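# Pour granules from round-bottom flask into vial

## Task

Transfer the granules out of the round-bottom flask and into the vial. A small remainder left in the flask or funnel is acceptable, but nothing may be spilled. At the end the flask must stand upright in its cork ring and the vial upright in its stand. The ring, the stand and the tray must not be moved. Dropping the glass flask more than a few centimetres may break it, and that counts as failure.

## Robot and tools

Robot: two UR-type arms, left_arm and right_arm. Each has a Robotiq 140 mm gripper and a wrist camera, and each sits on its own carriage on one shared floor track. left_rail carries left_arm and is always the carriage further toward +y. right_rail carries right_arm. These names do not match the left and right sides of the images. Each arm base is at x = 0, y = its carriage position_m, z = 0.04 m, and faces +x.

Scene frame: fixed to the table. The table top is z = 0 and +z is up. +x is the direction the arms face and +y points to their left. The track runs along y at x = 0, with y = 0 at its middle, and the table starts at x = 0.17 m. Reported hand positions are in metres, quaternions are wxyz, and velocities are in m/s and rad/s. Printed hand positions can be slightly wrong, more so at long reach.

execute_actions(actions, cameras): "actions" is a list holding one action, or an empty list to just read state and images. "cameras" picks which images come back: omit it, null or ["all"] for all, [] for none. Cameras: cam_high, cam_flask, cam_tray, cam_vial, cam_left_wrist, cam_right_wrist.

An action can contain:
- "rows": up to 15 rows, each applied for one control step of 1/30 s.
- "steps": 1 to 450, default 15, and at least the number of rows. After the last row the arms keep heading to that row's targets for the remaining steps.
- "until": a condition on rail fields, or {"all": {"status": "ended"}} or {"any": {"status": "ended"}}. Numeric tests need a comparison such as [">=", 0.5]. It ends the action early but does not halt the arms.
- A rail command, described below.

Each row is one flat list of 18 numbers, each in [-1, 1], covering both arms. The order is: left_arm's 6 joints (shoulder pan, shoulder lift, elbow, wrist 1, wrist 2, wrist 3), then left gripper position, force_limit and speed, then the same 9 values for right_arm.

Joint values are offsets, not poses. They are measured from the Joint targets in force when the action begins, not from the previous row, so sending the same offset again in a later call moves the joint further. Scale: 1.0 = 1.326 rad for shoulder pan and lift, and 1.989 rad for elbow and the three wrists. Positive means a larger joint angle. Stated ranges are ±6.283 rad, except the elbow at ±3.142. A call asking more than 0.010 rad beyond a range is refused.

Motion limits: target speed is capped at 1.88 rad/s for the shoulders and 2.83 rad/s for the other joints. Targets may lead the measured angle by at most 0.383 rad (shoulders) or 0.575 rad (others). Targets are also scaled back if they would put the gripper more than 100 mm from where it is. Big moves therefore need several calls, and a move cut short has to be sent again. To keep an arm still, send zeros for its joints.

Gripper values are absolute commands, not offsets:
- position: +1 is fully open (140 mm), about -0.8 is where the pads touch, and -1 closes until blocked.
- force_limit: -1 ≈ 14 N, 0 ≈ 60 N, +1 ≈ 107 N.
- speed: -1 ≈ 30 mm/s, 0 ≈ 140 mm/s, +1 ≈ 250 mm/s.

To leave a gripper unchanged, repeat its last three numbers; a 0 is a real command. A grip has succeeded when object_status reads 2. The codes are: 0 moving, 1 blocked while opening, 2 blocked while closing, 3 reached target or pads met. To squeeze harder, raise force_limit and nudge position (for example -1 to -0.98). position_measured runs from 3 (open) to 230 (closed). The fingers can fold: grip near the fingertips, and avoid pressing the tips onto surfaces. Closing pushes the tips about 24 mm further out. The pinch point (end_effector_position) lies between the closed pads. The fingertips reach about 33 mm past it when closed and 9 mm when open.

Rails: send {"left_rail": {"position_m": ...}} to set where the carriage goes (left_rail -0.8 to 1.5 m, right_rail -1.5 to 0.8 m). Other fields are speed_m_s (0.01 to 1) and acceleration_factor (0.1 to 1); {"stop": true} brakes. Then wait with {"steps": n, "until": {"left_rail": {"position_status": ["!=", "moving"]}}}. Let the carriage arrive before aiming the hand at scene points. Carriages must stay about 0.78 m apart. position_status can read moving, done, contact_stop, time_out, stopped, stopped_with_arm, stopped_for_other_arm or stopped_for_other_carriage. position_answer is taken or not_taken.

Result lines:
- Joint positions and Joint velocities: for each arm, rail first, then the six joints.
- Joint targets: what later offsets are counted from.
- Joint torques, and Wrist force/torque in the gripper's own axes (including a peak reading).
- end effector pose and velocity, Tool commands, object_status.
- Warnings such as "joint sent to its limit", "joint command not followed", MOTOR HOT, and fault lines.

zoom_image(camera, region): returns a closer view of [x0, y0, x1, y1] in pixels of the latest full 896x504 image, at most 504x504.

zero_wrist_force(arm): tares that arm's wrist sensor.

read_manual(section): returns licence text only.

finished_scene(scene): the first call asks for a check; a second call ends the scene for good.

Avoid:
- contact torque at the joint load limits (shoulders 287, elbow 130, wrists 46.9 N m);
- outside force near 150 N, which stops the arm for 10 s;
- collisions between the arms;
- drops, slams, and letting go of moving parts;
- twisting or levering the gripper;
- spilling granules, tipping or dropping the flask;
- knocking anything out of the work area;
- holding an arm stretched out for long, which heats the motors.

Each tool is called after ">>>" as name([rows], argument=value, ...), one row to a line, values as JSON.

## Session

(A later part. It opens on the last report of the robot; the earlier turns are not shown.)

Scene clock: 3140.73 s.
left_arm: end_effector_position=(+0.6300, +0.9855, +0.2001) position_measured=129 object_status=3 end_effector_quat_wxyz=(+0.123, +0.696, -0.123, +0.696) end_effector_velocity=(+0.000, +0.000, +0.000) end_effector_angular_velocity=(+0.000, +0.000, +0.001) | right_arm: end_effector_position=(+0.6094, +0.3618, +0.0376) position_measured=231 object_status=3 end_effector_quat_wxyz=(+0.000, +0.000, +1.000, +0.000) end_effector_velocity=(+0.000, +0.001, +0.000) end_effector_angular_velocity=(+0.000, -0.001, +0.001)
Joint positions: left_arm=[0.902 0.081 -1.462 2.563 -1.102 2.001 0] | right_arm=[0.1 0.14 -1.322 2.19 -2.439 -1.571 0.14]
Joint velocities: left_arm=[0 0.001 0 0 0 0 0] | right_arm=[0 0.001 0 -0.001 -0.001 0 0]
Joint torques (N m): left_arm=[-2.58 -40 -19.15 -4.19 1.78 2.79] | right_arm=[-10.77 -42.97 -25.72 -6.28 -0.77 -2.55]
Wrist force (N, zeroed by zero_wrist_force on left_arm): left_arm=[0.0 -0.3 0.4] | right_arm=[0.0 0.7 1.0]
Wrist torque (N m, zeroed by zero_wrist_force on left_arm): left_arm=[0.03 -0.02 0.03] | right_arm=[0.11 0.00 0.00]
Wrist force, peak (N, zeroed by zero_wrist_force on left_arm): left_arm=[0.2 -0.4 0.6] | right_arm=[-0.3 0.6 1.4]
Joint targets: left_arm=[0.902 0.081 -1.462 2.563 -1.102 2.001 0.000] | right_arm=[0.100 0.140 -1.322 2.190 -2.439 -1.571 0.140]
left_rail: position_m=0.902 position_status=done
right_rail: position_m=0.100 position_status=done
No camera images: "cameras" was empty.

>>> execute_actions([
  {"rows":[[0,0,0,0,0,0,0.0,-0.4,-0.8,0,0.00057,0.00014,-0.00052,0,0,-1,-1,0]],"steps":6},
], cameras=[])

>>> execute_actions([
  {"rows":[[0,0,0,0,0,0,0.0,-0.4,-0.8,0,0.00057,0.00014,-0.00052,0,0,-1,-1,0]],"steps":6},
], cameras=["cam_right_wrist","cam_vial"])

Scene clock: 3145.87 s.
left_arm: end_effector_position=(+0.6300, +0.9855, +0.2001) position_measured=129 object_status=3 end_effector_quat_wxyz=(+0.123, +0.696, -0.123, +0.696) end_effector_velocity=(+0.000, +0.001, +0.000) end_effector_angular_velocity=(-0.001, +0.000, +0.001) | right_arm: end_effector_position=(+0.6094, +0.3618, +0.0371) position_measured=231 object_status=3 end_effector_quat_wxyz=(+0.000, +0.000, +1.000, +0.000) end_effector_velocity=(+0.000, +0.000, -0.001) end_effector_angular_velocity=(-0.002, +0.001, +0.000)
Joint positions: left_arm=[0.902 0.081 -1.462 2.563 -1.102 2.001 0] | right_arm=[0.1 0.14 -1.321 2.19 -2.44 -1.571 0.14]
Joint velocities: left_arm=[0 0 0 -0.001 0 -0.001 -0.001] | right_arm=[0 0 0.002 0.001 -0.002 -0.001 0]
Joint torques (N m): left_arm=[-0.54 -39.53 -20.75 -4 1.86 2.81] | right_arm=[-8.19 -45.05 -25.54 -6.66 -0.53 -3.03]
Wrist force (N, zeroed by zero_wrist_force on left_arm): left_arm=[0.2 0.1 0.3] | right_arm=[-0.3 0.5 1.0]
Wrist torque (N m, zeroed by zero_wrist_force on left_arm): left_arm=[0.12 -0.07 0.03] | right_arm=[0.06 0.05 0.01]
Wrist force, peak (N, zeroed by zero_wrist_force on left_arm): left_arm=[0.2 -0.3 0.7] | right_arm=[0.0 0.5 1.5]
Joint targets: left_arm=[0.902 0.081 -1.462 2.563 -1.102 2.001 0.000] | right_arm=[0.100 0.140 -1.321 2.190 -2.440 -1.571 0.140]
left_rail: position_m=0.902 position_status=done
right_rail: position_m=0.100 position_status=done
No camera images: "cameras" was empty.

Scene clock: 3146.27 s.
left_arm: end_effector_position=(+0.6300, +0.9855, +0.2001) position_measured=129 object_status=3 end_effector_quat_wxyz=(+0.123, +0.696, -0.123, +0.696) end_effector_velocity=(+0.000, +0.000, +0.000) end_effector_angular_velocity=(+0.000, +0.000, +0.000) | right_arm: end_effector_position=(+0.6094, +0.3618, +0.0366) position_measured=231 object_status=3 end_effector_quat_wxyz=(+0.000, +0.000, +1.000, +0.000) end_effector_velocity=(+0.001, +0.000, +0.000) end_effector_angular_velocity=(-0.001, -0.001, +0.000)
Joint positions: left_arm=[0.902 0.081 -1.462 2.563 -1.102 2.001 0] | right_arm=[0.1 0.14 -1.32 2.191 -2.441 -1.571 0.14]
Joint velocities: left_arm=[0 0.001 0 0 0 0 0.001] | right_arm=[0 0 0 -0.001 0 -0.001 0]
Joint torques (N m): left_arm=[0.41 -40.74 -20.46 -3.88 1.81 2.49] | right_arm=[-5.07 -45.23 -27.09 -6.37 -0.81 -2.7]
Wrist force (N, zeroed by zero_wrist_force on left_arm): left_arm=[0.2 -0.1 0.1] | right_arm=[0.0 0.5 1.2]
Wrist torque (N m, zeroed by zero_wrist_force on left_arm): left_arm=[0.08 -0.05 0.03] | right_arm=[0.07 0.00 0.00]
Wrist force, peak (N, zeroed by zero_wrist_force on left_arm): left_arm=[-0.3 -0.3 0.7] | right_arm=[-0.4 0.5 1.5]
Joint targets: left_arm=[0.902 0.081 -1.462 2.563 -1.102 2.001 0.000] | right_arm=[0.100 0.140 -1.320 2.191 -2.441 -1.571 0.140]
left_rail: position_m=0.902 position_status=done
right_rail: position_m=0.100 position_status=done
Images, in order (width x height): cam_vial 896x504, cam_right_wrist 896x504.

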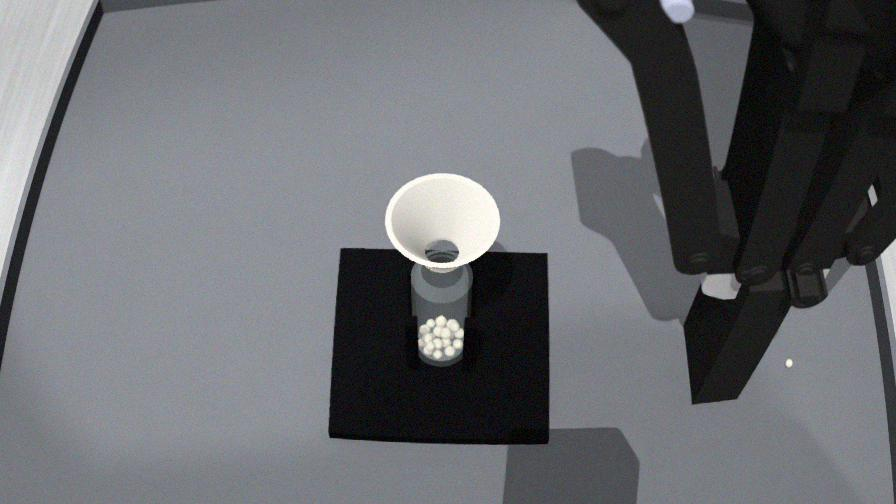

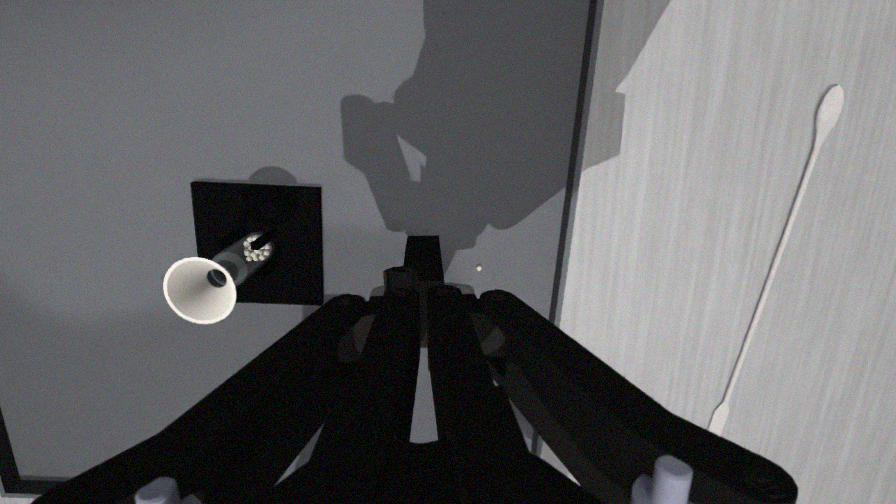

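>>> zoom_image(camera="cam_vial", region=[660, 330, 820, 430])

>>> zoom_image(camera="cam_right_wrist", region=[380, 215, 520, 295])

Scaled by 3.150 from the camera's 896x504 image, which has a finer 1280x720 frame.

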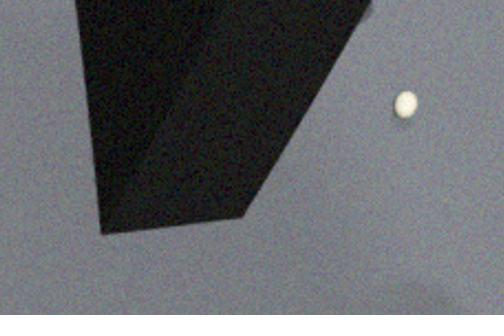

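Scaled by 3.600 from the camera's 896x504 image, which has a finer 1280x720 frame.

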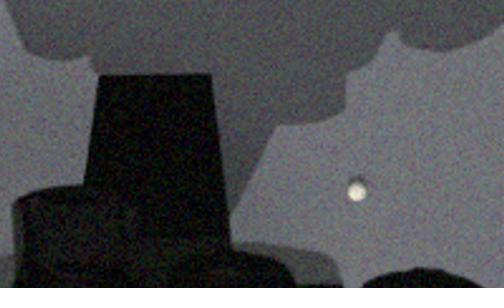

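>>> execute_actions([
  {"rows":[[0,0,0,0,0,0,0.0,-0.4,-0.8,0,0.00057,0.00014,-0.00052,0,0,-1,-1,0]],"steps":6},
], cameras=[])

>>> execute_actions([
  {"rows":[[0,0,0,0,0,0,0.0,-0.4,-0.8,0,0.00057,0.00014,-0.00052,0,0,-1,-1,0]],"steps":6},
], cameras=[])

Scene clock: 3184.73 s.
left_arm: end_effector_position=(+0.6300, +0.9855, +0.2001) position_measured=129 object_status=3 end_effector_quat_wxyz=(+0.123, +0.696, -0.123, +0.696) end_effector_velocity=(+0.001, +0.001, +0.001) end_effector_angular_velocity=(-0.001, -0.001, +0.001) | right_arm: end_effector_position=(+0.6095, +0.3618, +0.0362) position_measured=231 object_status=3 end_effector_quat_wxyz=(+0.000, +0.000, +1.000, +0.000) end_effector_velocity=(+0.000, -0.001, +0.000) end_effector_angular_velocity=(-0.001, +0.000, -0.001)
Joint positions: left_arm=[0.902 0.081 -1.462 2.563 -1.102 2.001 0] | right_arm=[0.1 0.14 -1.319 2.191 -2.442 -1.571 0.14]
Joint velocities: left_arm=[0 0.001 0 -0.001 0 0 -0.001] | right_arm=[0 -0.001 0 0.001 -0.001 -0.001 0]
Joint torques (N m): left_arm=[1.39 -39.88 -22.05 -3.89 1.81 2.75] | right_arm=[-9.56 -33.89 -21.04 -5.2 -0.39 -2.71]
Wrist force (N, zeroed by zero_wrist_force on left_arm): left_arm=[-0.2 0.0 0.4] | right_arm=[2.7 -0.2 -15.2]
Wrist torque (N m, zeroed by zero_wrist_force on left_arm): left_arm=[0.09 0.04 0.04] | right_arm=[0.08 0.03 0.01]
Wrist force, peak (N, zeroed by zero_wrist_force on left_arm): left_arm=[0.1 0.0 0.8] | right_arm=[2.7 -0.2 -15.2]
Joint targets: left_arm=[0.902 0.081 -1.462 2.563 -1.102 2.001 0.000] | right_arm=[0.100 0.140 -1.319 2.191 -2.442 -1.571 0.140]
left_rail: position_m=0.902 position_status=done
right_rail: position_m=0.100 position_status=done
No camera images: "cameras" was empty.

Scene clock: 3185.13 s.
left_arm: end_effector_position=(+0.6300, +0.9855, +0.2001) position_measured=129 object_status=3 end_effector_quat_wxyz=(+0.123, +0.696, -0.123, +0.696) end_effector_velocity=(+0.000, +0.000, +0.000) end_effector_angular_velocity=(-0.001, +0.000, +0.000) | right_arm: end_effector_position=(+0.6095, +0.3618, +0.0357) position_measured=231 object_status=3 end_effector_quat_wxyz=(+0.000, +0.000, +1.000, +0.000) end_effector_velocity=(-0.001, -0.001, -0.001) end_effector_angular_velocity=(+0.000, +0.003, -0.002)
Joint positions: left_arm=[0.902 0.081 -1.462 2.563 -1.102 2.001 0] | right_arm=[0.1 0.14 -1.319 2.191 -2.443 -1.571 0.14]
Joint velocities: left_arm=[0 0 0 0 0 0 -0.001] | right_arm=[0 -0.001 0.001 0 0.001 0 0.001]
Joint torques (N m): left_arm=[1.04 -39.87 -21.89 -3.9 1.92 2.6] | right_arm=[-8.2 -13.97 -10.1 -4.17 -0.94 -2.77]
Wrist force (N, zeroed by zero_wrist_force on left_arm): left_arm=[-0.1 0.2 0.3] | right_arm=[8.8 -1.7 -49.2]
Wrist torque (N m, zeroed by zero_wrist_force on left_arm): left_arm=[0.16 0.01 0.04] | right_arm=[0.14 0.26 0.04]
Wrist force, peak (N, zeroed by zero_wrist_force on left_arm): left_arm=[-0.1 0.2 0.5] | right_arm=[8.8 -1.7 -49.2]
Joint targets: left_arm=[0.902 0.081 -1.462 2.563 -1.102 2.001 0.000] | right_arm=[0.100 0.140 -1.319 2.191 -2.443 -1.571 0.140]
left_rail: position_m=0.902 position_status=done
right_rail: position_m=0.100 position_status=done
No camera images: "cameras" was empty.

>>> execute_actions([
  {"rows":[[0,0,0,0,0,0,0.0,-0.4,-0.8,0,-0.0006,-0.00014,0.00052,0,0,-1,-1,0],[0,0,0,0,0,0,0.0,-0.4,-0.8,0,-0.0017,-0.00042,0.00157,0,0,-1,-1,0],[0,0,0,0,0,0,0.0,-0.4,-0.8,0,-0.0034,-0.00084,0.00314,0,0,-1,-1,0],[0,0,0,0,0,0,0.0,-0.4,-0.8,0,-0.00517,-0.00127,0.00471,0,0,-1,-1,0],[0,0,0,0,0,0,0.0,-0.4,-0.8,0,-0.00574,-0.00141,0.00523,0,0,-1,-1,0]],"steps":10},
], cameras=[])

Scene clock: 3206.87 s.
left_arm: end_effector_position=(+0.6300, +0.9855, +0.2001) position_measured=129 object_status=3 end_effector_quat_wxyz=(+0.123, +0.696, -0.123, +0.696) end_effector_velocity=(+0.000, +0.001, +0.000) end_effector_angular_velocity=(+0.000, +0.000, +0.002) | right_arm: end_effector_position=(+0.6094, +0.3618, +0.0403) position_measured=231 object_status=3 end_effector_quat_wxyz=(+0.000, +0.000, +1.000, +0.000) end_effector_velocity=(+0.000, -0.001, +0.001) end_effector_angular_velocity=(-0.001, +0.001, +0.000)
Joint positions: left_arm=[0.902 0.081 -1.462 2.563 -1.102 2.001 0] | right_arm=[0.1 0.14 -1.326 2.189 -2.433 -1.571 0.14]
Joint velocities: left_arm=[0 0.001 0 0 0 -0.001 0] | right_arm=[0 -0.001 -0.002 -0.001 0.004 -0.001 0]
Joint torques (N m): left_arm=[0.9 -37.83 -23.57 -3.69 1.73 2.86] | right_arm=[-5.49 -68.47 -40.72 -2.72 -0.73 -2.76]
Wrist force (N, zeroed by zero_wrist_force on left_arm): left_arm=[-0.1 0.1 0.3] | right_arm=[0.1 0.5 0.7]
Wrist torque (N m, zeroed by zero_wrist_force on left_arm): left_arm=[0.13 0.00 0.03] | right_arm=[0.09 -0.04 -0.01]
Wrist force, peak (N, zeroed by zero_wrist_force on left_arm): left_arm=[0.1 -0.6 0.5] | right_arm=[10.8 -2.3 -62.0]
Joint targets: left_arm=[0.902 0.081 -1.462 2.563 -1.102 2.001 0.000] | right_arm=[0.100 0.140 -1.326 2.189 -2.433 -1.571 0.140]
left_rail: position_m=0.902 position_status=done
right_rail: position_m=0.100 position_status=done
No camera images: "cameras" was empty.

>>> execute_actions([
  {"rows":[[0,0,0,0,0,0,0.0,-0.4,-0.8,0.00009,-0.00001,-0.00006,0.00007,0,0.00006,-1,-1,0],[0,0,0,0,0,0,0.0,-0.4,-0.8,0.00063,-0.00011,-0.0004,0.00046,0,0.00042,-1,-1,0],[0,0,0,0,0,0,0.0,-0.4,-0.8,0.00191,-0.00032,-0.00121,0.0014,0,0.00127,-1,-1,0],[0,0,0,0,0,0,0.0,-0.4,-0.8,0.00403,-0.00067,-0.00254,0.00294,0,0.00268,-1,-1,0],[0,0,0,0,0,0,0.0,-0.4,-0.8,0.00693,-0.00115,-0.00438,0.00506,0,0.00462,-1,-1,0],[0,0,0,0,0,0,0.0,-0.4,-0.8,0.01048,-0.00174,-0.00662,0.00765,0,0.00699,-1,-1,0],[0,0,0,0,0,0,0.0,-0.4,-0.8,0.01446,-0.00239,-0.00913,0.01055,0,0.00964,-1,-1,0],[0,0,0,0,0,0,0.0,-0.4,-0.8,0.01857,-0.00308,-0.01173,0.01355,0,0.01238,-1,-1,0],[0,0,0,0,0,0,0.0,-0.4,-0.8,0.02255,-0.00373,-0.01424,0.01645,0,0.01503,-0.414,-1,0],[0,0,0,0,0,0,0.0,-0.4,-0.8,0.0261,-0.00432,-0.01648,0.01904,0,0.0174,-0.414,-1,0],[0,0,0,0,0,0,0.0,-0.4,-0.8,0.029,-0.0048,-0.01832,0.02116,0,0.01934,-0.414,-1,0],[0,0,0,0,0,0,0.0,-0.4,-0.8,0.03112,-0.00515,-0.01965,0.0227,0,0.02075,-0.414,-1,0],[0,0,0,0,0,0,0.0,-0.4,-0.8,0.0324,-0.00536,-0.02046,0.02364,0,0.0216,-0.414,-1,0],[0,0,0,0,0,0,0.0,-0.4,-0.8,0.03294,-0.00546,-0.0208,0.02403,0,0.02196,-0.414,-1,0],[0,0,0,0,0,0,0.0,-0.4,-0.8,0.03303,-0.00547,-0.02086,0.0241,0,0.02202,-0.414,-1,0]],"steps":24},
], cameras=["cam_right_wrist","cam_vial"])

Scene clock: 3225.67 s.
left_arm: end_effector_position=(+0.6300, +0.9855, +0.2001) position_measured=129 object_status=3 end_effector_quat_wxyz=(+0.123, +0.696, -0.123, +0.696) end_effector_velocity=(+0.000, +0.000, +0.000) end_effector_angular_velocity=(+0.002, +0.000, +0.000) | right_arm: end_effector_position=(+0.6137, +0.3911, +0.0602) position_measured=181 object_status=3 end_effector_quat_wxyz=(+0.000, +0.000, +1.000, +0.000) end_effector_velocity=(-0.002, +0.002, +0.001) end_effector_angular_velocity=(-0.001, +0.001, +0.003)
Joint positions: left_arm=[0.902 0.081 -1.462 2.563 -1.102 2.001 0] | right_arm=[0.1 0.184 -1.333 2.147 -2.385 -1.571 0.184]
Joint velocities: left_arm=[0 -0.001 0 0 0 0 0.002] | right_arm=[0 0.004 -0.001 0 0.003 0 0.001]
Joint torques (N m): left_arm=[2.75 -37.35 -24.71 -3.6 1.76 2.53] | right_arm=[17.97 -69.13 -41.12 -3.24 -0.59 4.01]
Wrist force (N, zeroed by zero_wrist_force on left_arm): left_arm=[0.1 -0.2 0.1] | right_arm=[0.1 0.8 0.6]
Wrist torque (N m, zeroed by zero_wrist_force on left_arm): left_arm=[0.06 -0.03 0.04] | right_arm=[0.14 -0.03 -0.04]
Wrist force, peak (N, zeroed by zero_wrist_force on left_arm): left_arm=[0.3 0.3 0.8] | right_arm=[-0.3 1.5 0.4]
Joint targets: left_arm=[0.902 0.081 -1.462 2.563 -1.102 2.001 0.000] | right_arm=[0.100 0.184 -1.333 2.147 -2.385 -1.571 0.184]
left_rail: position_m=0.902 position_status=done
right_rail: position_m=0.100 position_status=done
Images, in order (width x height): cam_vial 896x504, cam_right_wrist 896x504.

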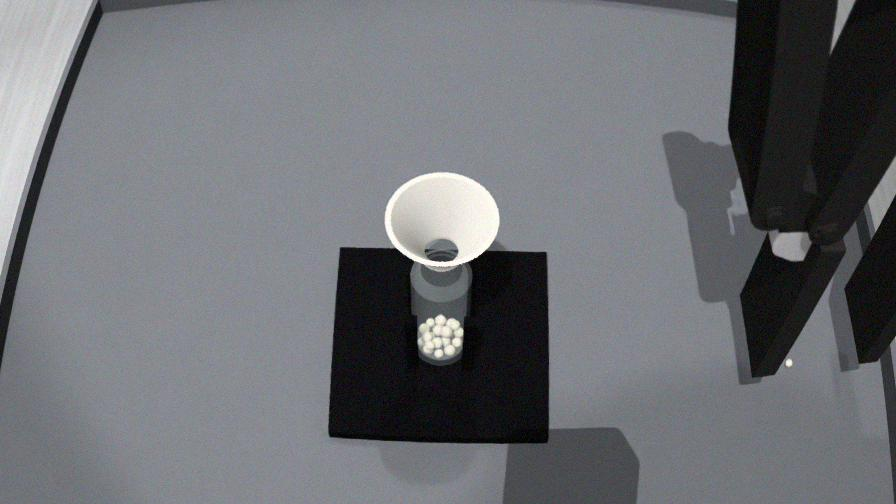

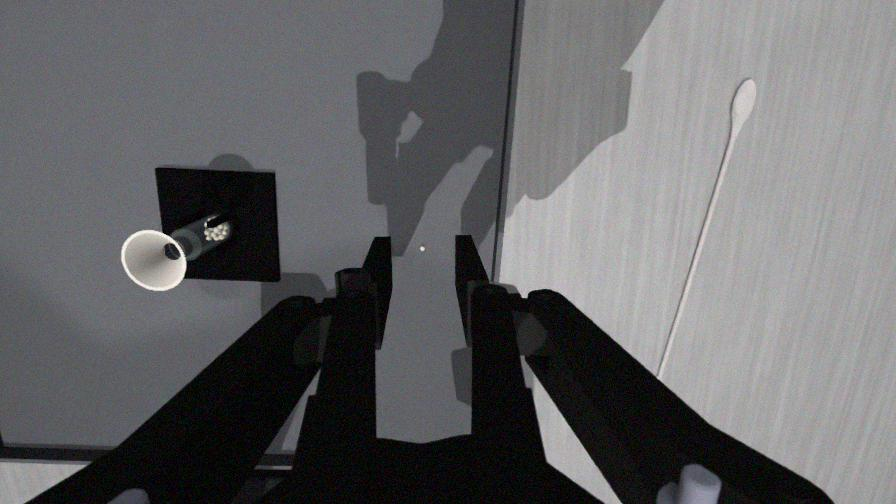

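>>> execute_actions([
  {"rows":[[0,0,0,0,0,0,0.0,-0.4,-0.8,0,0.0006,0.00016,-0.00056,0,0,-0.517,-1,0],[0,0,0,0,0,0,0.0,-0.4,-0.8,0,0.0024,0.00065,-0.00225,0,0,-0.517,-1,0],[0,0,0,0,0,0,0.0,-0.4,-0.8,0,0.0053,0.00143,-0.00496,0,0,-0.517,-1,0],[0,0,0,0,0,0,0.0,-0.4,-0.8,0,0.0083,0.00224,-0.00777,0,0,-0.517,-1,0],[0,0,0,0,0,0,0.0,-0.4,-0.8,0,0.0113,0.00304,-0.01058,0,0,-0.517,-1,0],[0,0,0,0,0,0,0.0,-0.4,-0.8,0,0.0143,0.00385,-0.01339,0,0,-0.517,-1,0],[0,0,0,0,0,0,0.0,-0.4,-0.8,0,0.0172,0.00463,-0.0161,0,0,-0.517,-1,0],[0,0,0,0,0,0,0.0,-0.4,-0.8,0,0.019,0.00512,-0.01779,0,0,-0.517,-1,0],[0,0,0,0,0,0,0.0,-0.4,-0.8,0,0.01962,0.00529,-0.01836,0,0,-0.517,-1,0]],"steps":16},
], cameras=["cam_right_wrist","cam_vial"])

Scene clock: 3246.00 s.
left_arm: end_effector_position=(+0.6300, +0.9855, +0.2001) position_measured=129 object_status=3 end_effector_quat_wxyz=(+0.123, +0.696, -0.123, +0.696) end_effector_velocity=(-0.001, -0.001, +0.000) end_effector_angular_velocity=(-0.003, +0.002, -0.001) | right_arm: end_effector_position=(+0.6138, +0.3913, +0.0426) position_measured=194 object_status=3 end_effector_quat_wxyz=(+0.000, +0.000, +1.000, +0.000) end_effector_velocity=(+0.000, -0.001, -0.002) end_effector_angular_velocity=(+0.000, +0.002, -0.002)
Joint positions: left_arm=[0.902 0.081 -1.462 2.563 -1.102 2.001 0] | right_arm=[0.1 0.184 -1.308 2.157 -2.421 -1.571 0.184]
Joint velocities: left_arm=[0 0 0 0.001 0 0.001 -0.003] | right_arm=[0 -0.001 0.003 0 -0.002 0.001 0]
Joint torques (N m): left_arm=[2.09 -36.51 -26.68 -3.74 1.77 2.61] | right_arm=[16.65 -42.78 -25.86 -6.34 0.3 3.92]
Wrist force (N, zeroed by zero_wrist_force on left_arm): left_arm=[0.1 0.0 0.2] | right_arm=[-0.3 0.4 0.5]
Wrist torque (N m, zeroed by zero_wrist_force on left_arm): left_arm=[0.10 -0.03 0.03] | right_arm=[0.07 0.02 -0.02]
Wrist force, peak (N, zeroed by zero_wrist_force on left_arm): left_arm=[0.0 0.0 0.8] | right_arm=[-0.3 0.9 1.1]
Joint targets: left_arm=[0.902 0.081 -1.462 2.563 -1.102 2.001 0.000] | right_arm=[0.100 0.184 -1.307 2.158 -2.421 -1.571 0.184]
left_rail: position_m=0.902 position_status=done
right_rail: position_m=0.100 position_status=done
Images, in order (width x height): cam_vial 896x504, cam_right_wrist 896x504.

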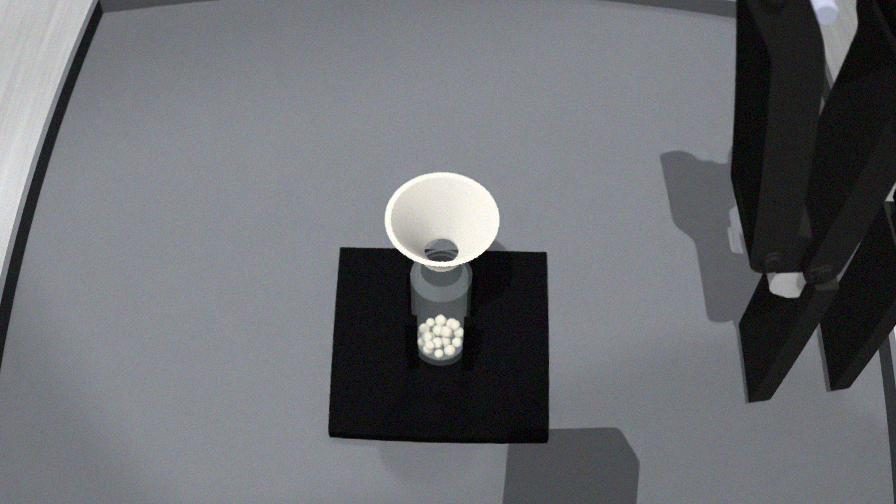

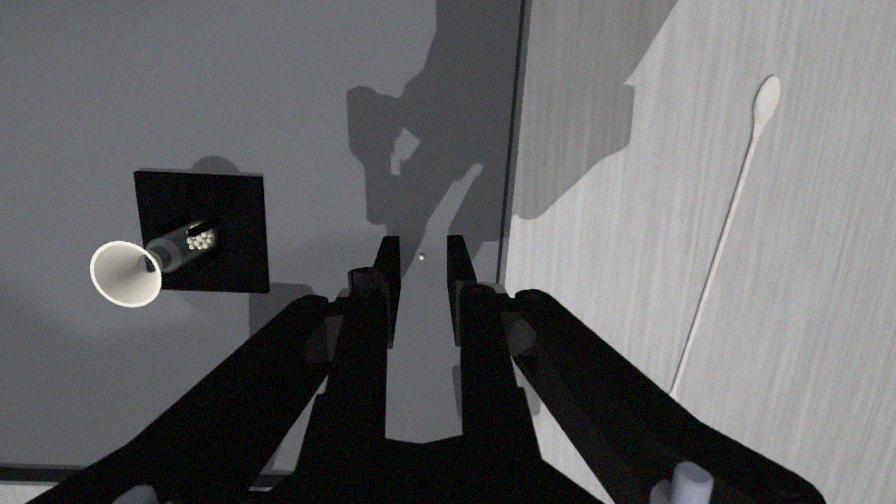

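>>> execute_actions([
  {"rows":[[0,0,0,0,0,0,0.0,-0.4,-0.8,0,0.0006,0.00014,-0.00055,0,0,-0.517,-1,0],[0,0,0,0,0,0,0.0,-0.4,-0.8,0,0.002,0.00049,-0.00183,0,0,-0.517,-1,0],[0,0,0,0,0,0,0.0,-0.4,-0.8,0,0.0036,0.00088,-0.00329,0,0,-0.517,-1,0],[0,0,0,0,0,0,0.0,-0.4,-0.8,0,0.005,0.00123,-0.00456,0,0,-0.517,-1,0],[0,0,0,0,0,0,0.0,-0.4,-0.8,0,0.00559,0.00137,-0.0051,0,0,-0.517,-1,0]],"steps":10},
], cameras=["cam_right_wrist"])

Scene clock: 3254.37 s.
left_arm: end_effector_position=(+0.6300, +0.9855, +0.2001) position_measured=129 object_status=3 end_effector_quat_wxyz=(+0.123, +0.696, -0.123, +0.696) end_effector_velocity=(+0.000, +0.000, +0.000) end_effector_angular_velocity=(+0.000, +0.000, +0.001) | right_arm: end_effector_position=(+0.6138, +0.3913, +0.0375) position_measured=194 object_status=3 end_effector_quat_wxyz=(+0.000, +0.000, +1.000, +0.000) end_effector_velocity=(+0.001, +0.001, +0.000) end_effector_angular_velocity=(+0.001, -0.003, +0.001)
Joint positions: left_arm=[0.902 0.081 -1.462 2.563 -1.102 2.001 0] | right_arm=[0.1 0.184 -1.3 2.16 -2.431 -1.571 0.184]
Joint velocities: left_arm=[0 0 0 0 0 -0.001 0] | right_arm=[0 0.001 0.002 0 -0.004 0 0]
Joint torques (N m): left_arm=[3.51 -35.55 -28.27 -3.84 1.74 2.45] | right_arm=[17.64 -43.9 -25.67 -6.62 0.58 1.74]
Wrist force (N, zeroed by zero_wrist_force on left_arm): left_arm=[0.1 0.0 0.0] | right_arm=[-0.2 0.6 0.5]
Wrist torque (N m, zeroed by zero_wrist_force on left_arm): left_arm=[0.11 -0.03 0.03] | right_arm=[0.10 0.01 -0.01]
Wrist force, peak (N, zeroed by zero_wrist_force on left_arm): left_arm=[-0.2 -0.4 0.7] | right_arm=[-0.2 0.8 0.8]
Joint targets: left_arm=[0.902 0.081 -1.462 2.563 -1.102 2.001 0.000] | right_arm=[0.100 0.184 -1.300 2.160 -2.431 -1.571 0.184]
left_rail: position_m=0.902 position_status=done
right_rail: position_m=0.100 position_status=done
Images, in order (width x height): cam_right_wrist 896x504.

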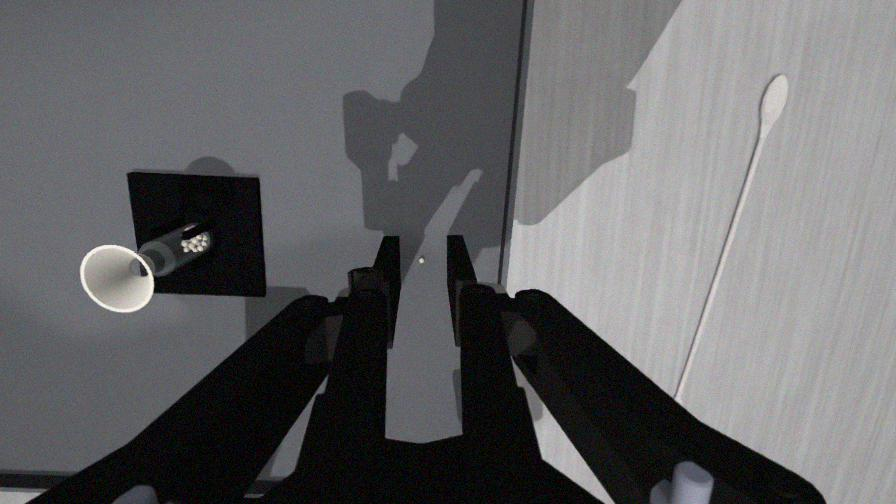

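>>> execute_actions([
  {"rows":[[0,0,0,0,0,0,0.0,-0.4,-0.8,0,0.00045,0.00011,-0.00041,0,0,-0.517,-1,0],[0,0,0,0,0,0,0.0,-0.4,-0.8,0,0.00089,0.00022,-0.00082,0,0,-0.517,-1,0]],"steps":8},
], cameras=["cam_right_wrist"])

Scene clock: 3263.50 s.
left_arm: end_effector_position=(+0.6300, +0.9855, +0.2001) position_measured=129 object_status=3 end_effector_quat_wxyz=(+0.123, +0.696, -0.123, +0.696) end_effector_velocity=(+0.000, +0.000, +0.000) end_effector_angular_velocity=(+0.002, +0.000, +0.000) | right_arm: end_effector_position=(+0.6138, +0.3913, +0.0366) position_measured=194 object_status=3 end_effector_quat_wxyz=(+0.000, +0.000, +1.000, +0.000) end_effector_velocity=(-0.001, +0.000, -0.001) end_effector_angular_velocity=(-0.001, +0.000, +0.001)
Joint positions: left_arm=[0.902 0.081 -1.462 2.563 -1.102 2.001 0] | right_arm=[0.1 0.184 -1.299 2.161 -2.433 -1.571 0.184]
Joint velocities: left_arm=[0 0.001 0 0 0 0.001 0.002] | right_arm=[0 0.001 0.001 0.001 -0.001 -0.001 0]
Joint torques (N m): left_arm=[3.99 -36.27 -29.58 -3.78 1.82 2.34] | right_arm=[12.1 -47.21 -26.6 -6.21 1.22 -0.15]
Wrist force (N, zeroed by zero_wrist_force on left_arm): left_arm=[-0.5 -0.3 -0.2] | right_arm=[-0.4 0.6 0.6]
Wrist torque (N m, zeroed by zero_wrist_force on left_arm): left_arm=[0.03 0.10 0.04] | right_arm=[0.10 0.04 -0.01]
Wrist force, peak (N, zeroed by zero_wrist_force on left_arm): left_arm=[0.3 0.1 0.7] | right_arm=[0.1 0.8 0.8]
Joint targets: left_arm=[0.902 0.081 -1.462 2.563 -1.102 2.001 0.000] | right_arm=[0.100 0.184 -1.299 2.161 -2.433 -1.571 0.184]
left_rail: position_m=0.902 position_status=done
right_rail: position_m=0.100 position_status=done
Images, in order (width x height): cam_right_wrist 896x504.

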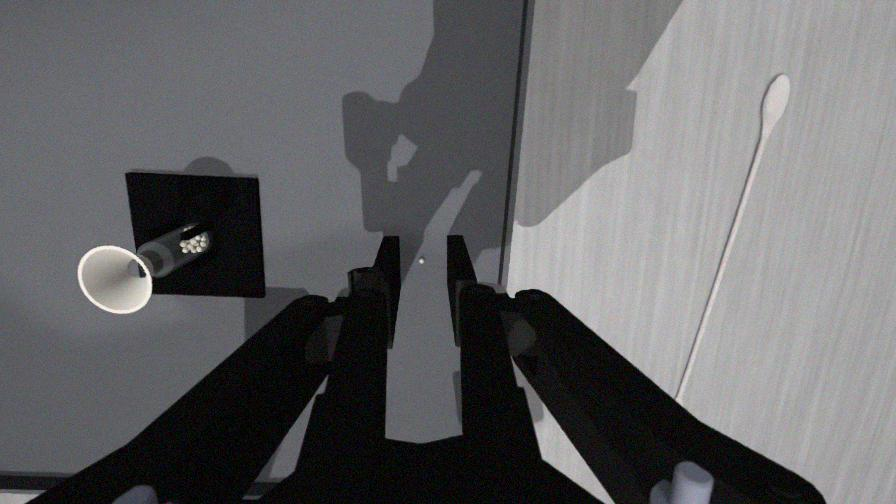

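>>> execute_actions([
  {"rows":[[0,0,0,0,0,0,0.0,-0.4,-0.8,0,0,0,0,0,0,-1,-1,-1]],"steps":40},
], cameras=["cam_right_wrist","cam_vial"])

Scene clock: 3272.33 s.
left_arm: end_effector_position=(+0.6300, +0.9855, +0.2001) position_measured=129 object_status=3 end_effector_quat_wxyz=(+0.123, +0.696, -0.123, +0.696) end_effector_velocity=(+0.000, -0.001, +0.000) end_effector_angular_velocity=(+0.001, +0.000, -0.001) | right_arm: end_effector_position=(+0.6138, +0.3913, +0.0365) position_measured=231 object_status=3 end_effector_quat_wxyz=(+0.000, +0.000, +1.000, +0.000) end_effector_velocity=(-0.001, +0.000, -0.002) end_effector_angular_velocity=(+0.001, +0.003, -0.001)
Joint positions: left_arm=[0.902 0.081 -1.462 2.563 -1.102 2.001 0] | right_arm=[0.1 0.184 -1.299 2.161 -2.433 -1.571 0.184]
Joint velocities: left_arm=[0 -0.001 0 0 0 0 0.001] | right_arm=[0 0 0.002 0 0.001 0.002 0]
Joint torques (N m): left_arm=[4.64 -33.8 -30.63 -3.77 1.93 2.2] | right_arm=[9.98 -47.84 -37.82 -4.74 1.38 -0.9]
Wrist force (N, zeroed by zero_wrist_force on left_arm): left_arm=[0.0 0.2 0.2] | right_arm=[-0.2 0.6 0.5]
Wrist torque (N m, zeroed by zero_wrist_force on left_arm): left_arm=[0.15 0.00 0.03] | right_arm=[0.10 0.00 -0.01]
Wrist force, peak (N, zeroed by zero_wrist_force on left_arm): left_arm=[0.2 0.1 0.7] | right_arm=[-0.1 1.4 -4.2]
Joint targets: left_arm=[0.902 0.081 -1.462 2.563 -1.102 2.001 0.000] | right_arm=[0.100 0.184 -1.299 2.161 -2.433 -1.571 0.184]
left_rail: position_m=0.902 position_status=done
right_rail: position_m=0.100 position_status=done
Images, in order (width x height): cam_vial 896x504, cam_right_wrist 896x504.

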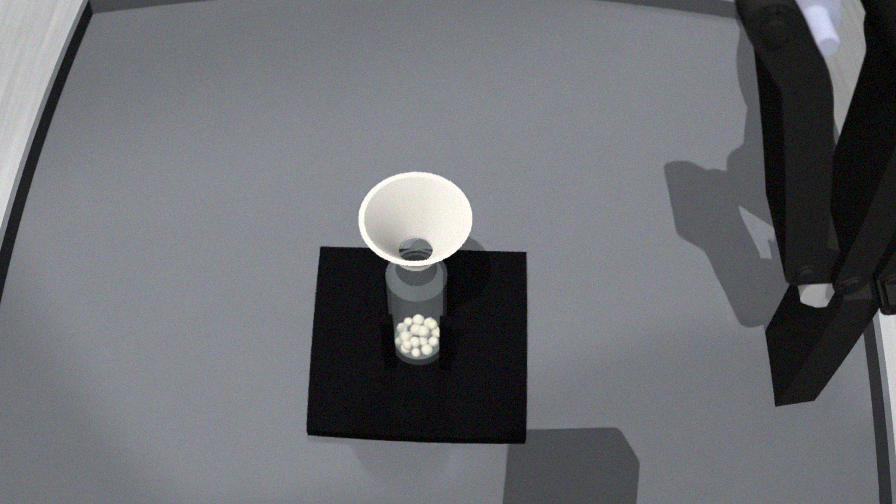

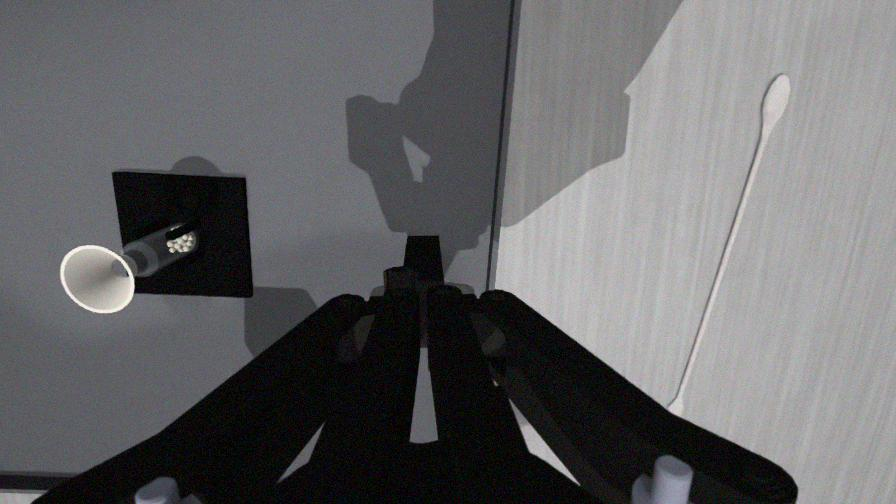

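>>> execute_actions([
  {"rows":[[0,0,0,0,0,0,0.0,-0.4,-0.8,0,-0.00056,-0.00017,0.00055,0,0,-1,-1,-1],[0,0,0,0,0,0,0.0,-0.4,-0.8,0,-0.00225,-0.00067,0.00219,0,0,-1,-1,-1],[0,0,0,0,0,0,0.0,-0.4,-0.8,0,-0.00507,-0.00151,0.00492,0,0,-1,-1,-1],[0,0,0,0,0,0,0.0,-0.4,-0.8,0,-0.00901,-0.00268,0.00874,0,0,-1,-1,-1],[0,0,0,0,0,0,0.0,-0.4,-0.8,0,-0.01408,-0.00418,0.01366,0,0,-1,-1,-1],[0,0,0,0,0,0,0.0,-0.4,-0.8,0,-0.02028,-0.00603,0.01967,0,0,-1,-1,-1],[0,0,0,0,0,0,0.0,-0.4,-0.8,0,-0.0276,-0.0082,0.02678,0,0,-1,-1,-1],[0,0,0,0,0,0,0.0,-0.4,-0.8,0,-0.0338,-0.01004,0.03279,0,0,-1,-1,-1],[0,0,0,0,0,0,0.0,-0.4,-0.8,0,-0.04169,-0.01239,0.04044,0,0,-1,-1,-1],[0,0,0,0,0,0,0.0,-0.4,-0.8,0,-0.04732,-0.01406,0.04591,0,0,-1,-1,-1],[0,0,0,0,0,0,0.0,-0.4,-0.8,0,-0.05182,-0.0154,0.05028,0,0,-1,-1,-1],[0,0,0,0,0,0,0.0,-0.4,-0.8,0,-0.05464,-0.01624,0.05301,0,0,-1,-1,-1],[0,0,0,0,0,0,0.0,-0.4,-0.8,0,-0.05605,-0.01666,0.05438,0,0,-1,-1,-1],[0,0,0,0,0,0,0.0,-0.4,-0.8,0,-0.05633,-0.01674,0.05465,0,0,-1,-1,-1]],"steps":20},
], cameras=["cam_right_wrist","cam_vial","cam_tray","cam_high"])

Scene clock: 3303.33 s.
left_arm: end_effector_position=(+0.6300, +0.9855, +0.2001) position_measured=129 object_status=3 end_effector_quat_wxyz=(+0.123, +0.696, -0.123, +0.696) end_effector_velocity=(+0.000, +0.000, +0.000) end_effector_angular_velocity=(-0.002, +0.000, +0.000) | right_arm: end_effector_position=(+0.6136, +0.3913, +0.0895) position_measured=231 object_status=3 end_effector_quat_wxyz=(+0.000, +0.000, +1.000, +0.000) end_effector_velocity=(+0.000, +0.000, +0.000) end_effector_angular_velocity=(+0.000, +0.001, +0.001)
Joint positions: left_arm=[0.902 0.081 -1.462 2.563 -1.102 2.001 0] | right_arm=[0.1 0.184 -1.373 2.128 -2.325 -1.571 0.184]
Joint velocities: left_arm=[0 0 0 0 0 0 -0.002] | right_arm=[0 0 -0.001 0 0.002 0.001 -0.001]
Joint torques (N m): left_arm=[7.21 -33.65 -31.89 -3.8 1.62 2.48] | right_arm=[9.29 -68.3 -43.84 -3.12 1.35 -0.13]
Wrist force (N, zeroed by zero_wrist_force on left_arm): left_arm=[0.0 0.4 0.5] | right_arm=[0.0 0.2 1.4]
Wrist torque (N m, zeroed by zero_wrist_force on left_arm): left_arm=[0.19 -0.01 0.04] | right_arm=[0.01 -0.03 -0.07]
Wrist force, peak (N, zeroed by zero_wrist_force on left_arm): left_arm=[-0.4 -0.2 0.7] | right_arm=[-0.1 0.4 2.1]
Joint targets: left_arm=[0.902 0.081 -1.462 2.563 -1.102 2.001 0.000] | right_arm=[0.100 0.184 -1.374 2.127 -2.324 -1.571 0.184]
left_rail: position_m=0.902 position_status=done
right_rail: position_m=0.100 position_status=done
Images, in order (width x height): cam_high 896x504, cam_tray 896x504, cam_vial 896x504, cam_right_wrist 896x504.

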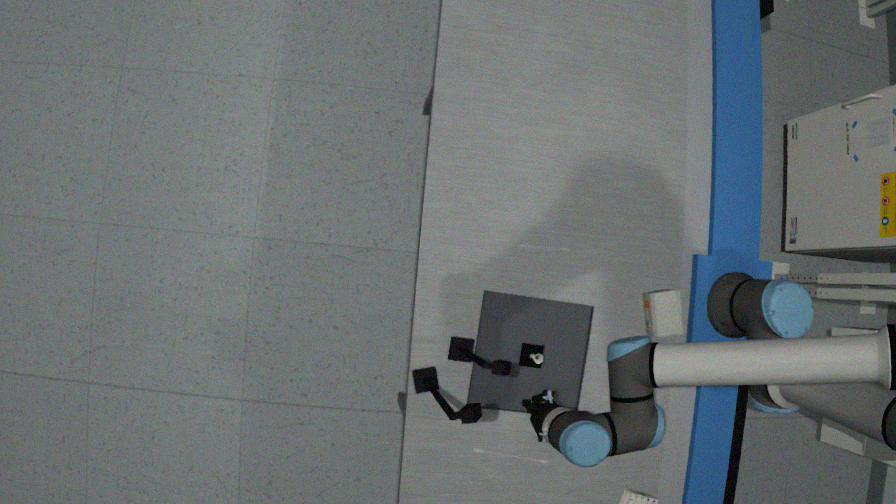

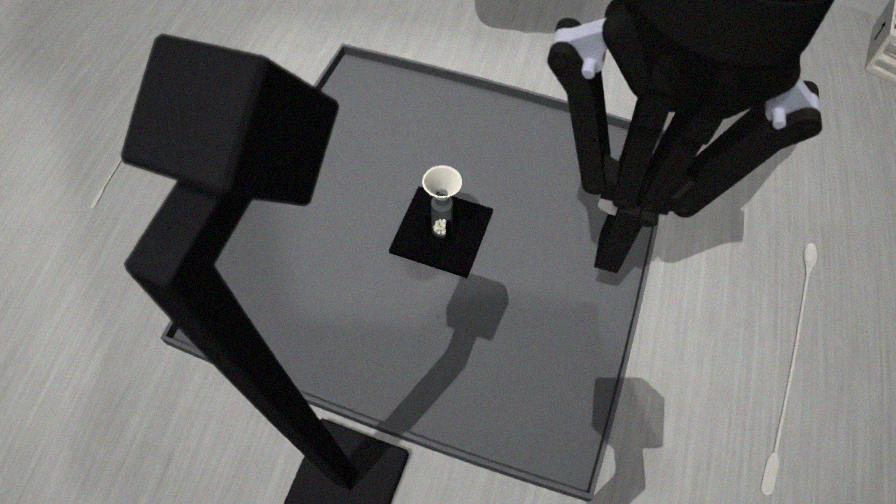

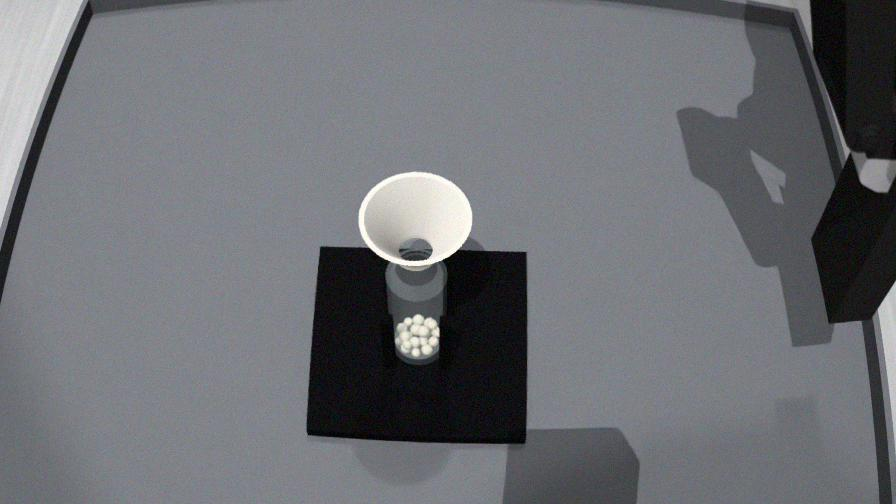

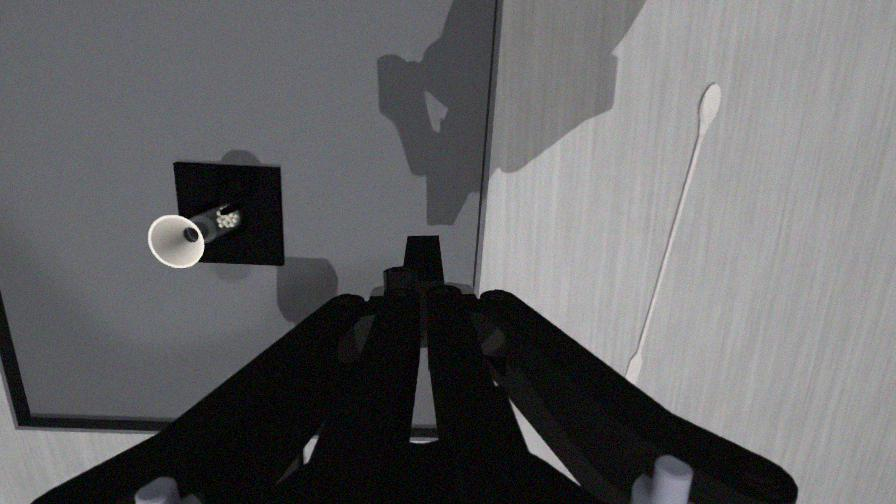

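>>> zoom_image(camera="cam_vial", region=[776, 220, 896, 340])

>>> zoom_image(camera="cam_tray", region=[560, 190, 680, 290])

>>> zoom_image(camera="cam_right_wrist", region=[380, 210, 480, 290])

Scaled by 4.200 from the camera's 896x504 image, which has a finer 1280x720 frame.

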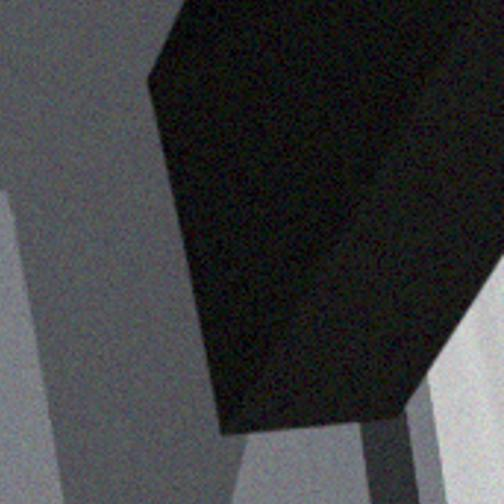

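Scaled by 4.200 from the camera's 896x504 image, which has a finer 1280x720 frame.

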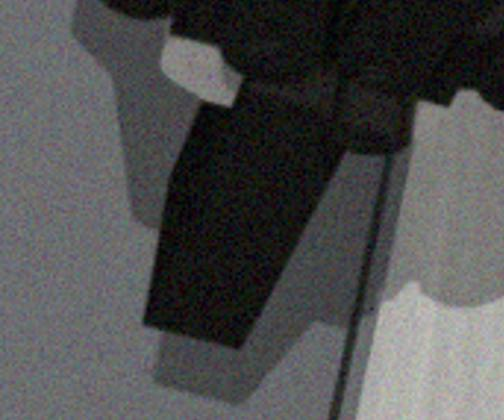

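Scaled by 5.040 from the camera's 896x504 image, which has a finer 1280x720 frame.

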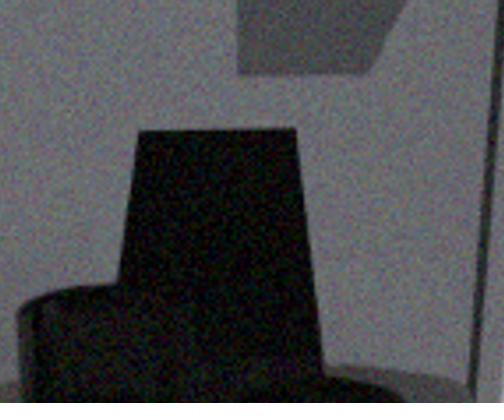

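>>> zoom_image(camera="cam_tray", region=[460, 180, 700, 400])

>>> zoom_image(camera="cam_vial", region=[520, 200, 896, 504])

>>> zoom_image(camera="cam_right_wrist", region=[260, 0, 520, 300])

Scaled by 2.100 from the camera's 896x504 image, which has a finer 1280x720 frame.

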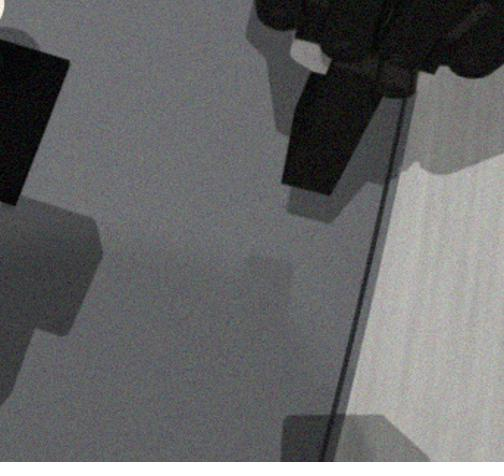

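Scaled by 1.340 from the camera's 896x504 image, which has a finer 1280x720 frame.

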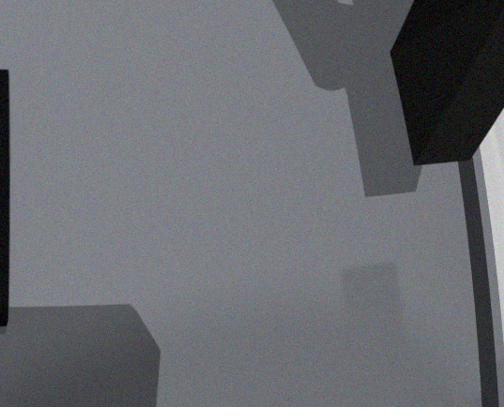

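Scaled by 1.680 from the camera's 896x504 image, which has a finer 1280x720 frame.

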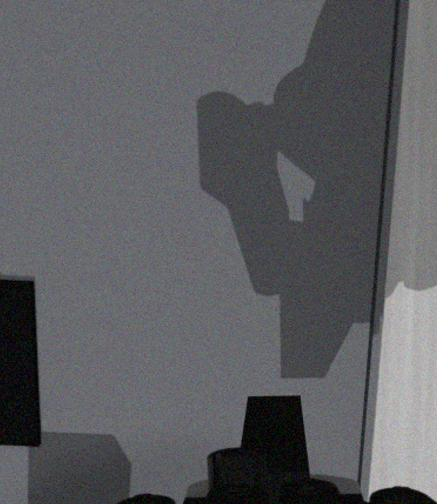

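>>> execute_actions([
  {"rows":[[0,0,0,0,0,0,0.0,-0.4,-0.8,-0.00037,-0.00027,0.00011,0.00008,0,-0.00025,-1,-1,-1],[0,0,0,0,0,0,0.0,-0.4,-0.8,-0.00262,-0.00194,0.00075,0.00055,0,-0.00175,-1,-1,-1],[0,0,0,0,0,0,0.0,-0.4,-0.8,-0.00791,-0.00586,0.00226,0.00165,0,-0.00528,-1,-1,-1],[0,0,0,0,0,0,0.0,-0.4,-0.8,-0.01666,-0.01233,0.00475,0.00348,0,-0.01111,-1,-1,-1],[0,0,0,0,0,0,0.0,-0.4,-0.8,-0.02869,-0.02123,0.00818,0.00599,0,-0.01913,-1,-1,-1],[0,0,0,0,0,0,0.0,-0.4,-0.8,-0.04338,-0.0321,0.01238,0.00906,0,-0.02892,-1,-1,-1],[0,0,0,0,0,0,0.0,-0.4,-0.8,-0.05982,-0.04427,0.01707,0.01249,0,-0.03988,-1,-1,-1],[0,0,0,0,0,0,0.0,-0.4,-0.8,-0.07685,-0.05687,0.02193,0.01605,0,-0.05124,-1,-1,-1],[0,0,0,0,0,0,0.0,-0.4,-0.8,-0.0933,-0.06904,0.02662,0.01948,0,-0.0622,-1,-1,-1],[0,0,0,0,0,0,0.0,-0.4,-0.8,-0.10799,-0.07991,0.03081,0.02255,0,-0.07199,-1,-1,-1],[0,0,0,0,0,0,0.0,-0.4,-0.8,-0.12002,-0.08881,0.03424,0.02506,0,-0.08001,-1,-1,-1],[0,0,0,0,0,0,0.0,-0.4,-0.8,-0.12876,-0.09528,0.03673,0.02688,0,-0.08584,-1,-1,-1],[0,0,0,0,0,0,0.0,-0.4,-0.8,-0.13405,-0.0992,0.03824,0.02799,0,-0.08937,-1,-1,-1],[0,0,0,0,0,0,0.0,-0.4,-0.8,-0.13631,-0.10087,0.03889,0.02846,0,-0.09087,-1,-1,-1],[0,0,0,0,0,0,0.0,-0.4,-0.8,-0.13668,-0.10114,0.03899,0.02854,0,-0.09112,-1,-1,-1]],"steps":24},
], cameras=["cam_right_wrist","cam_vial","cam_tray"])

Scene clock: 3387.33 s.
left_arm: end_effector_position=(+0.6300, +0.9855, +0.2001) position_measured=129 object_status=3 end_effector_quat_wxyz=(+0.123, +0.696, -0.123, +0.696) end_effector_velocity=(+0.000, +0.000, +0.000) end_effector_angular_velocity=(-0.001, +0.001, +0.001) | right_arm: end_effector_position=(+0.5961, +0.2760, +0.1245) position_measured=231 object_status=3 end_effector_quat_wxyz=(+0.000, +0.000, +1.000, +0.000) end_effector_velocity=(-0.001, -0.002, +0.001) end_effector_angular_velocity=(-0.001, +0.000, +0.000)
Joint positions: left_arm=[0.902 0.081 -1.462 2.563 -1.102 2.001 0] | right_arm=[0.1 0.003 -1.507 2.205 -2.268 -1.571 0.003]
Joint velocities: left_arm=[0 0 0 0.001 0 -0.001 -0.001] | right_arm=[0 -0.004 -0.003 0.002 0.001 -0.001 -0.003]
Joint torques (N m): left_arm=[5.77 -34.79 -32.04 -3.72 1.63 2.49] | right_arm=[-14.62 -56.29 -31.5 -2.63 1.82 -2.87]
Wrist force (N, zeroed by zero_wrist_force on left_arm): left_arm=[0.4 -0.3 0.2] | right_arm=[0.0 0.3 0.1]
Wrist torque (N m, zeroed by zero_wrist_force on left_arm): left_arm=[0.04 -0.10 0.03] | right_arm=[0.07 0.01 0.04]
Wrist force, peak (N, zeroed by zero_wrist_force on left_arm): left_arm=[0.7 0.0 0.5] | right_arm=[-0.1 3.4 1.9]
Joint targets: left_arm=[0.902 0.081 -1.462 2.563 -1.102 2.001 0.000] | right_arm=[0.100 0.003 -1.508 2.205 -2.268 -1.571 0.003]
left_rail: position_m=0.902 position_status=done
right_rail: position_m=0.100 position_status=done
Images, in order (width x height): cam_tray 896x504, cam_vial 896x504, cam_right_wrist 896x504.

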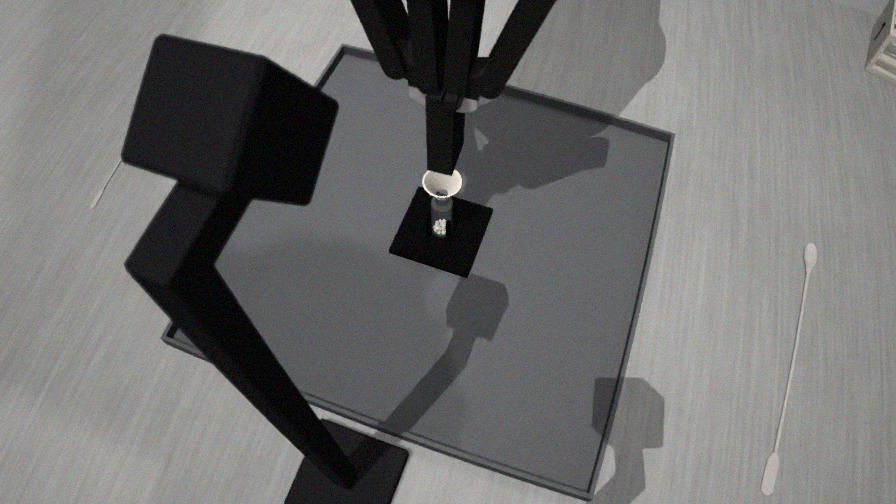

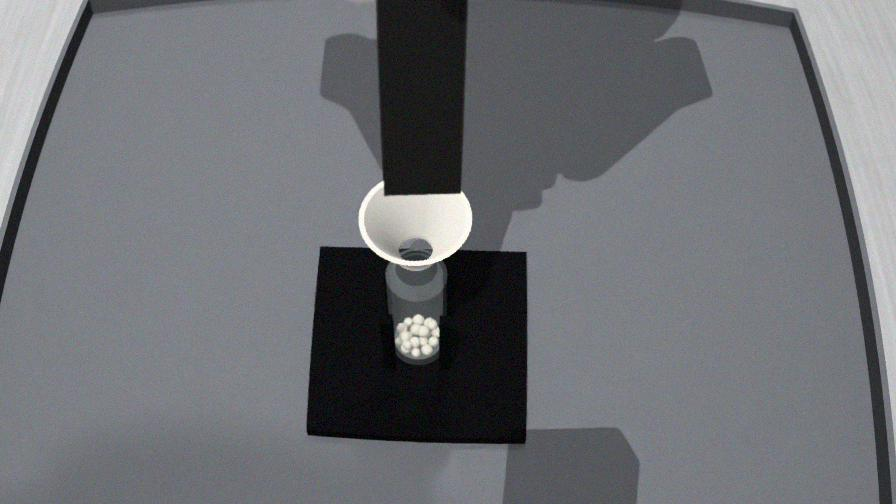

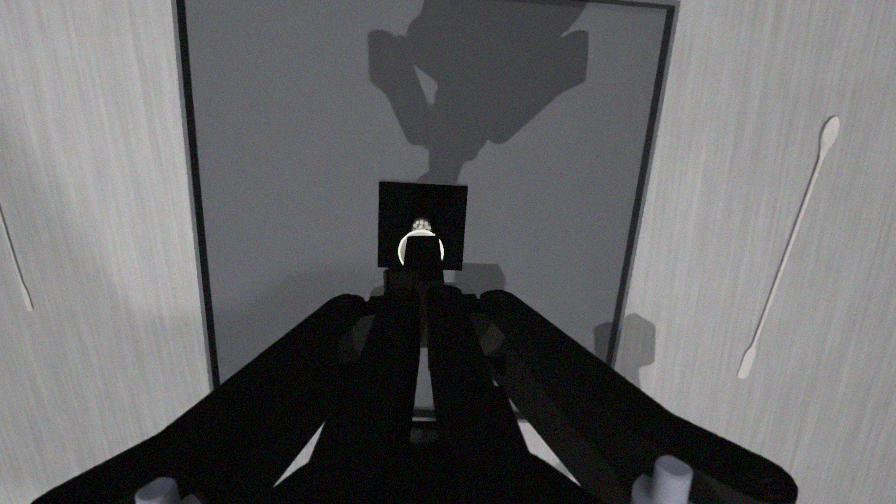

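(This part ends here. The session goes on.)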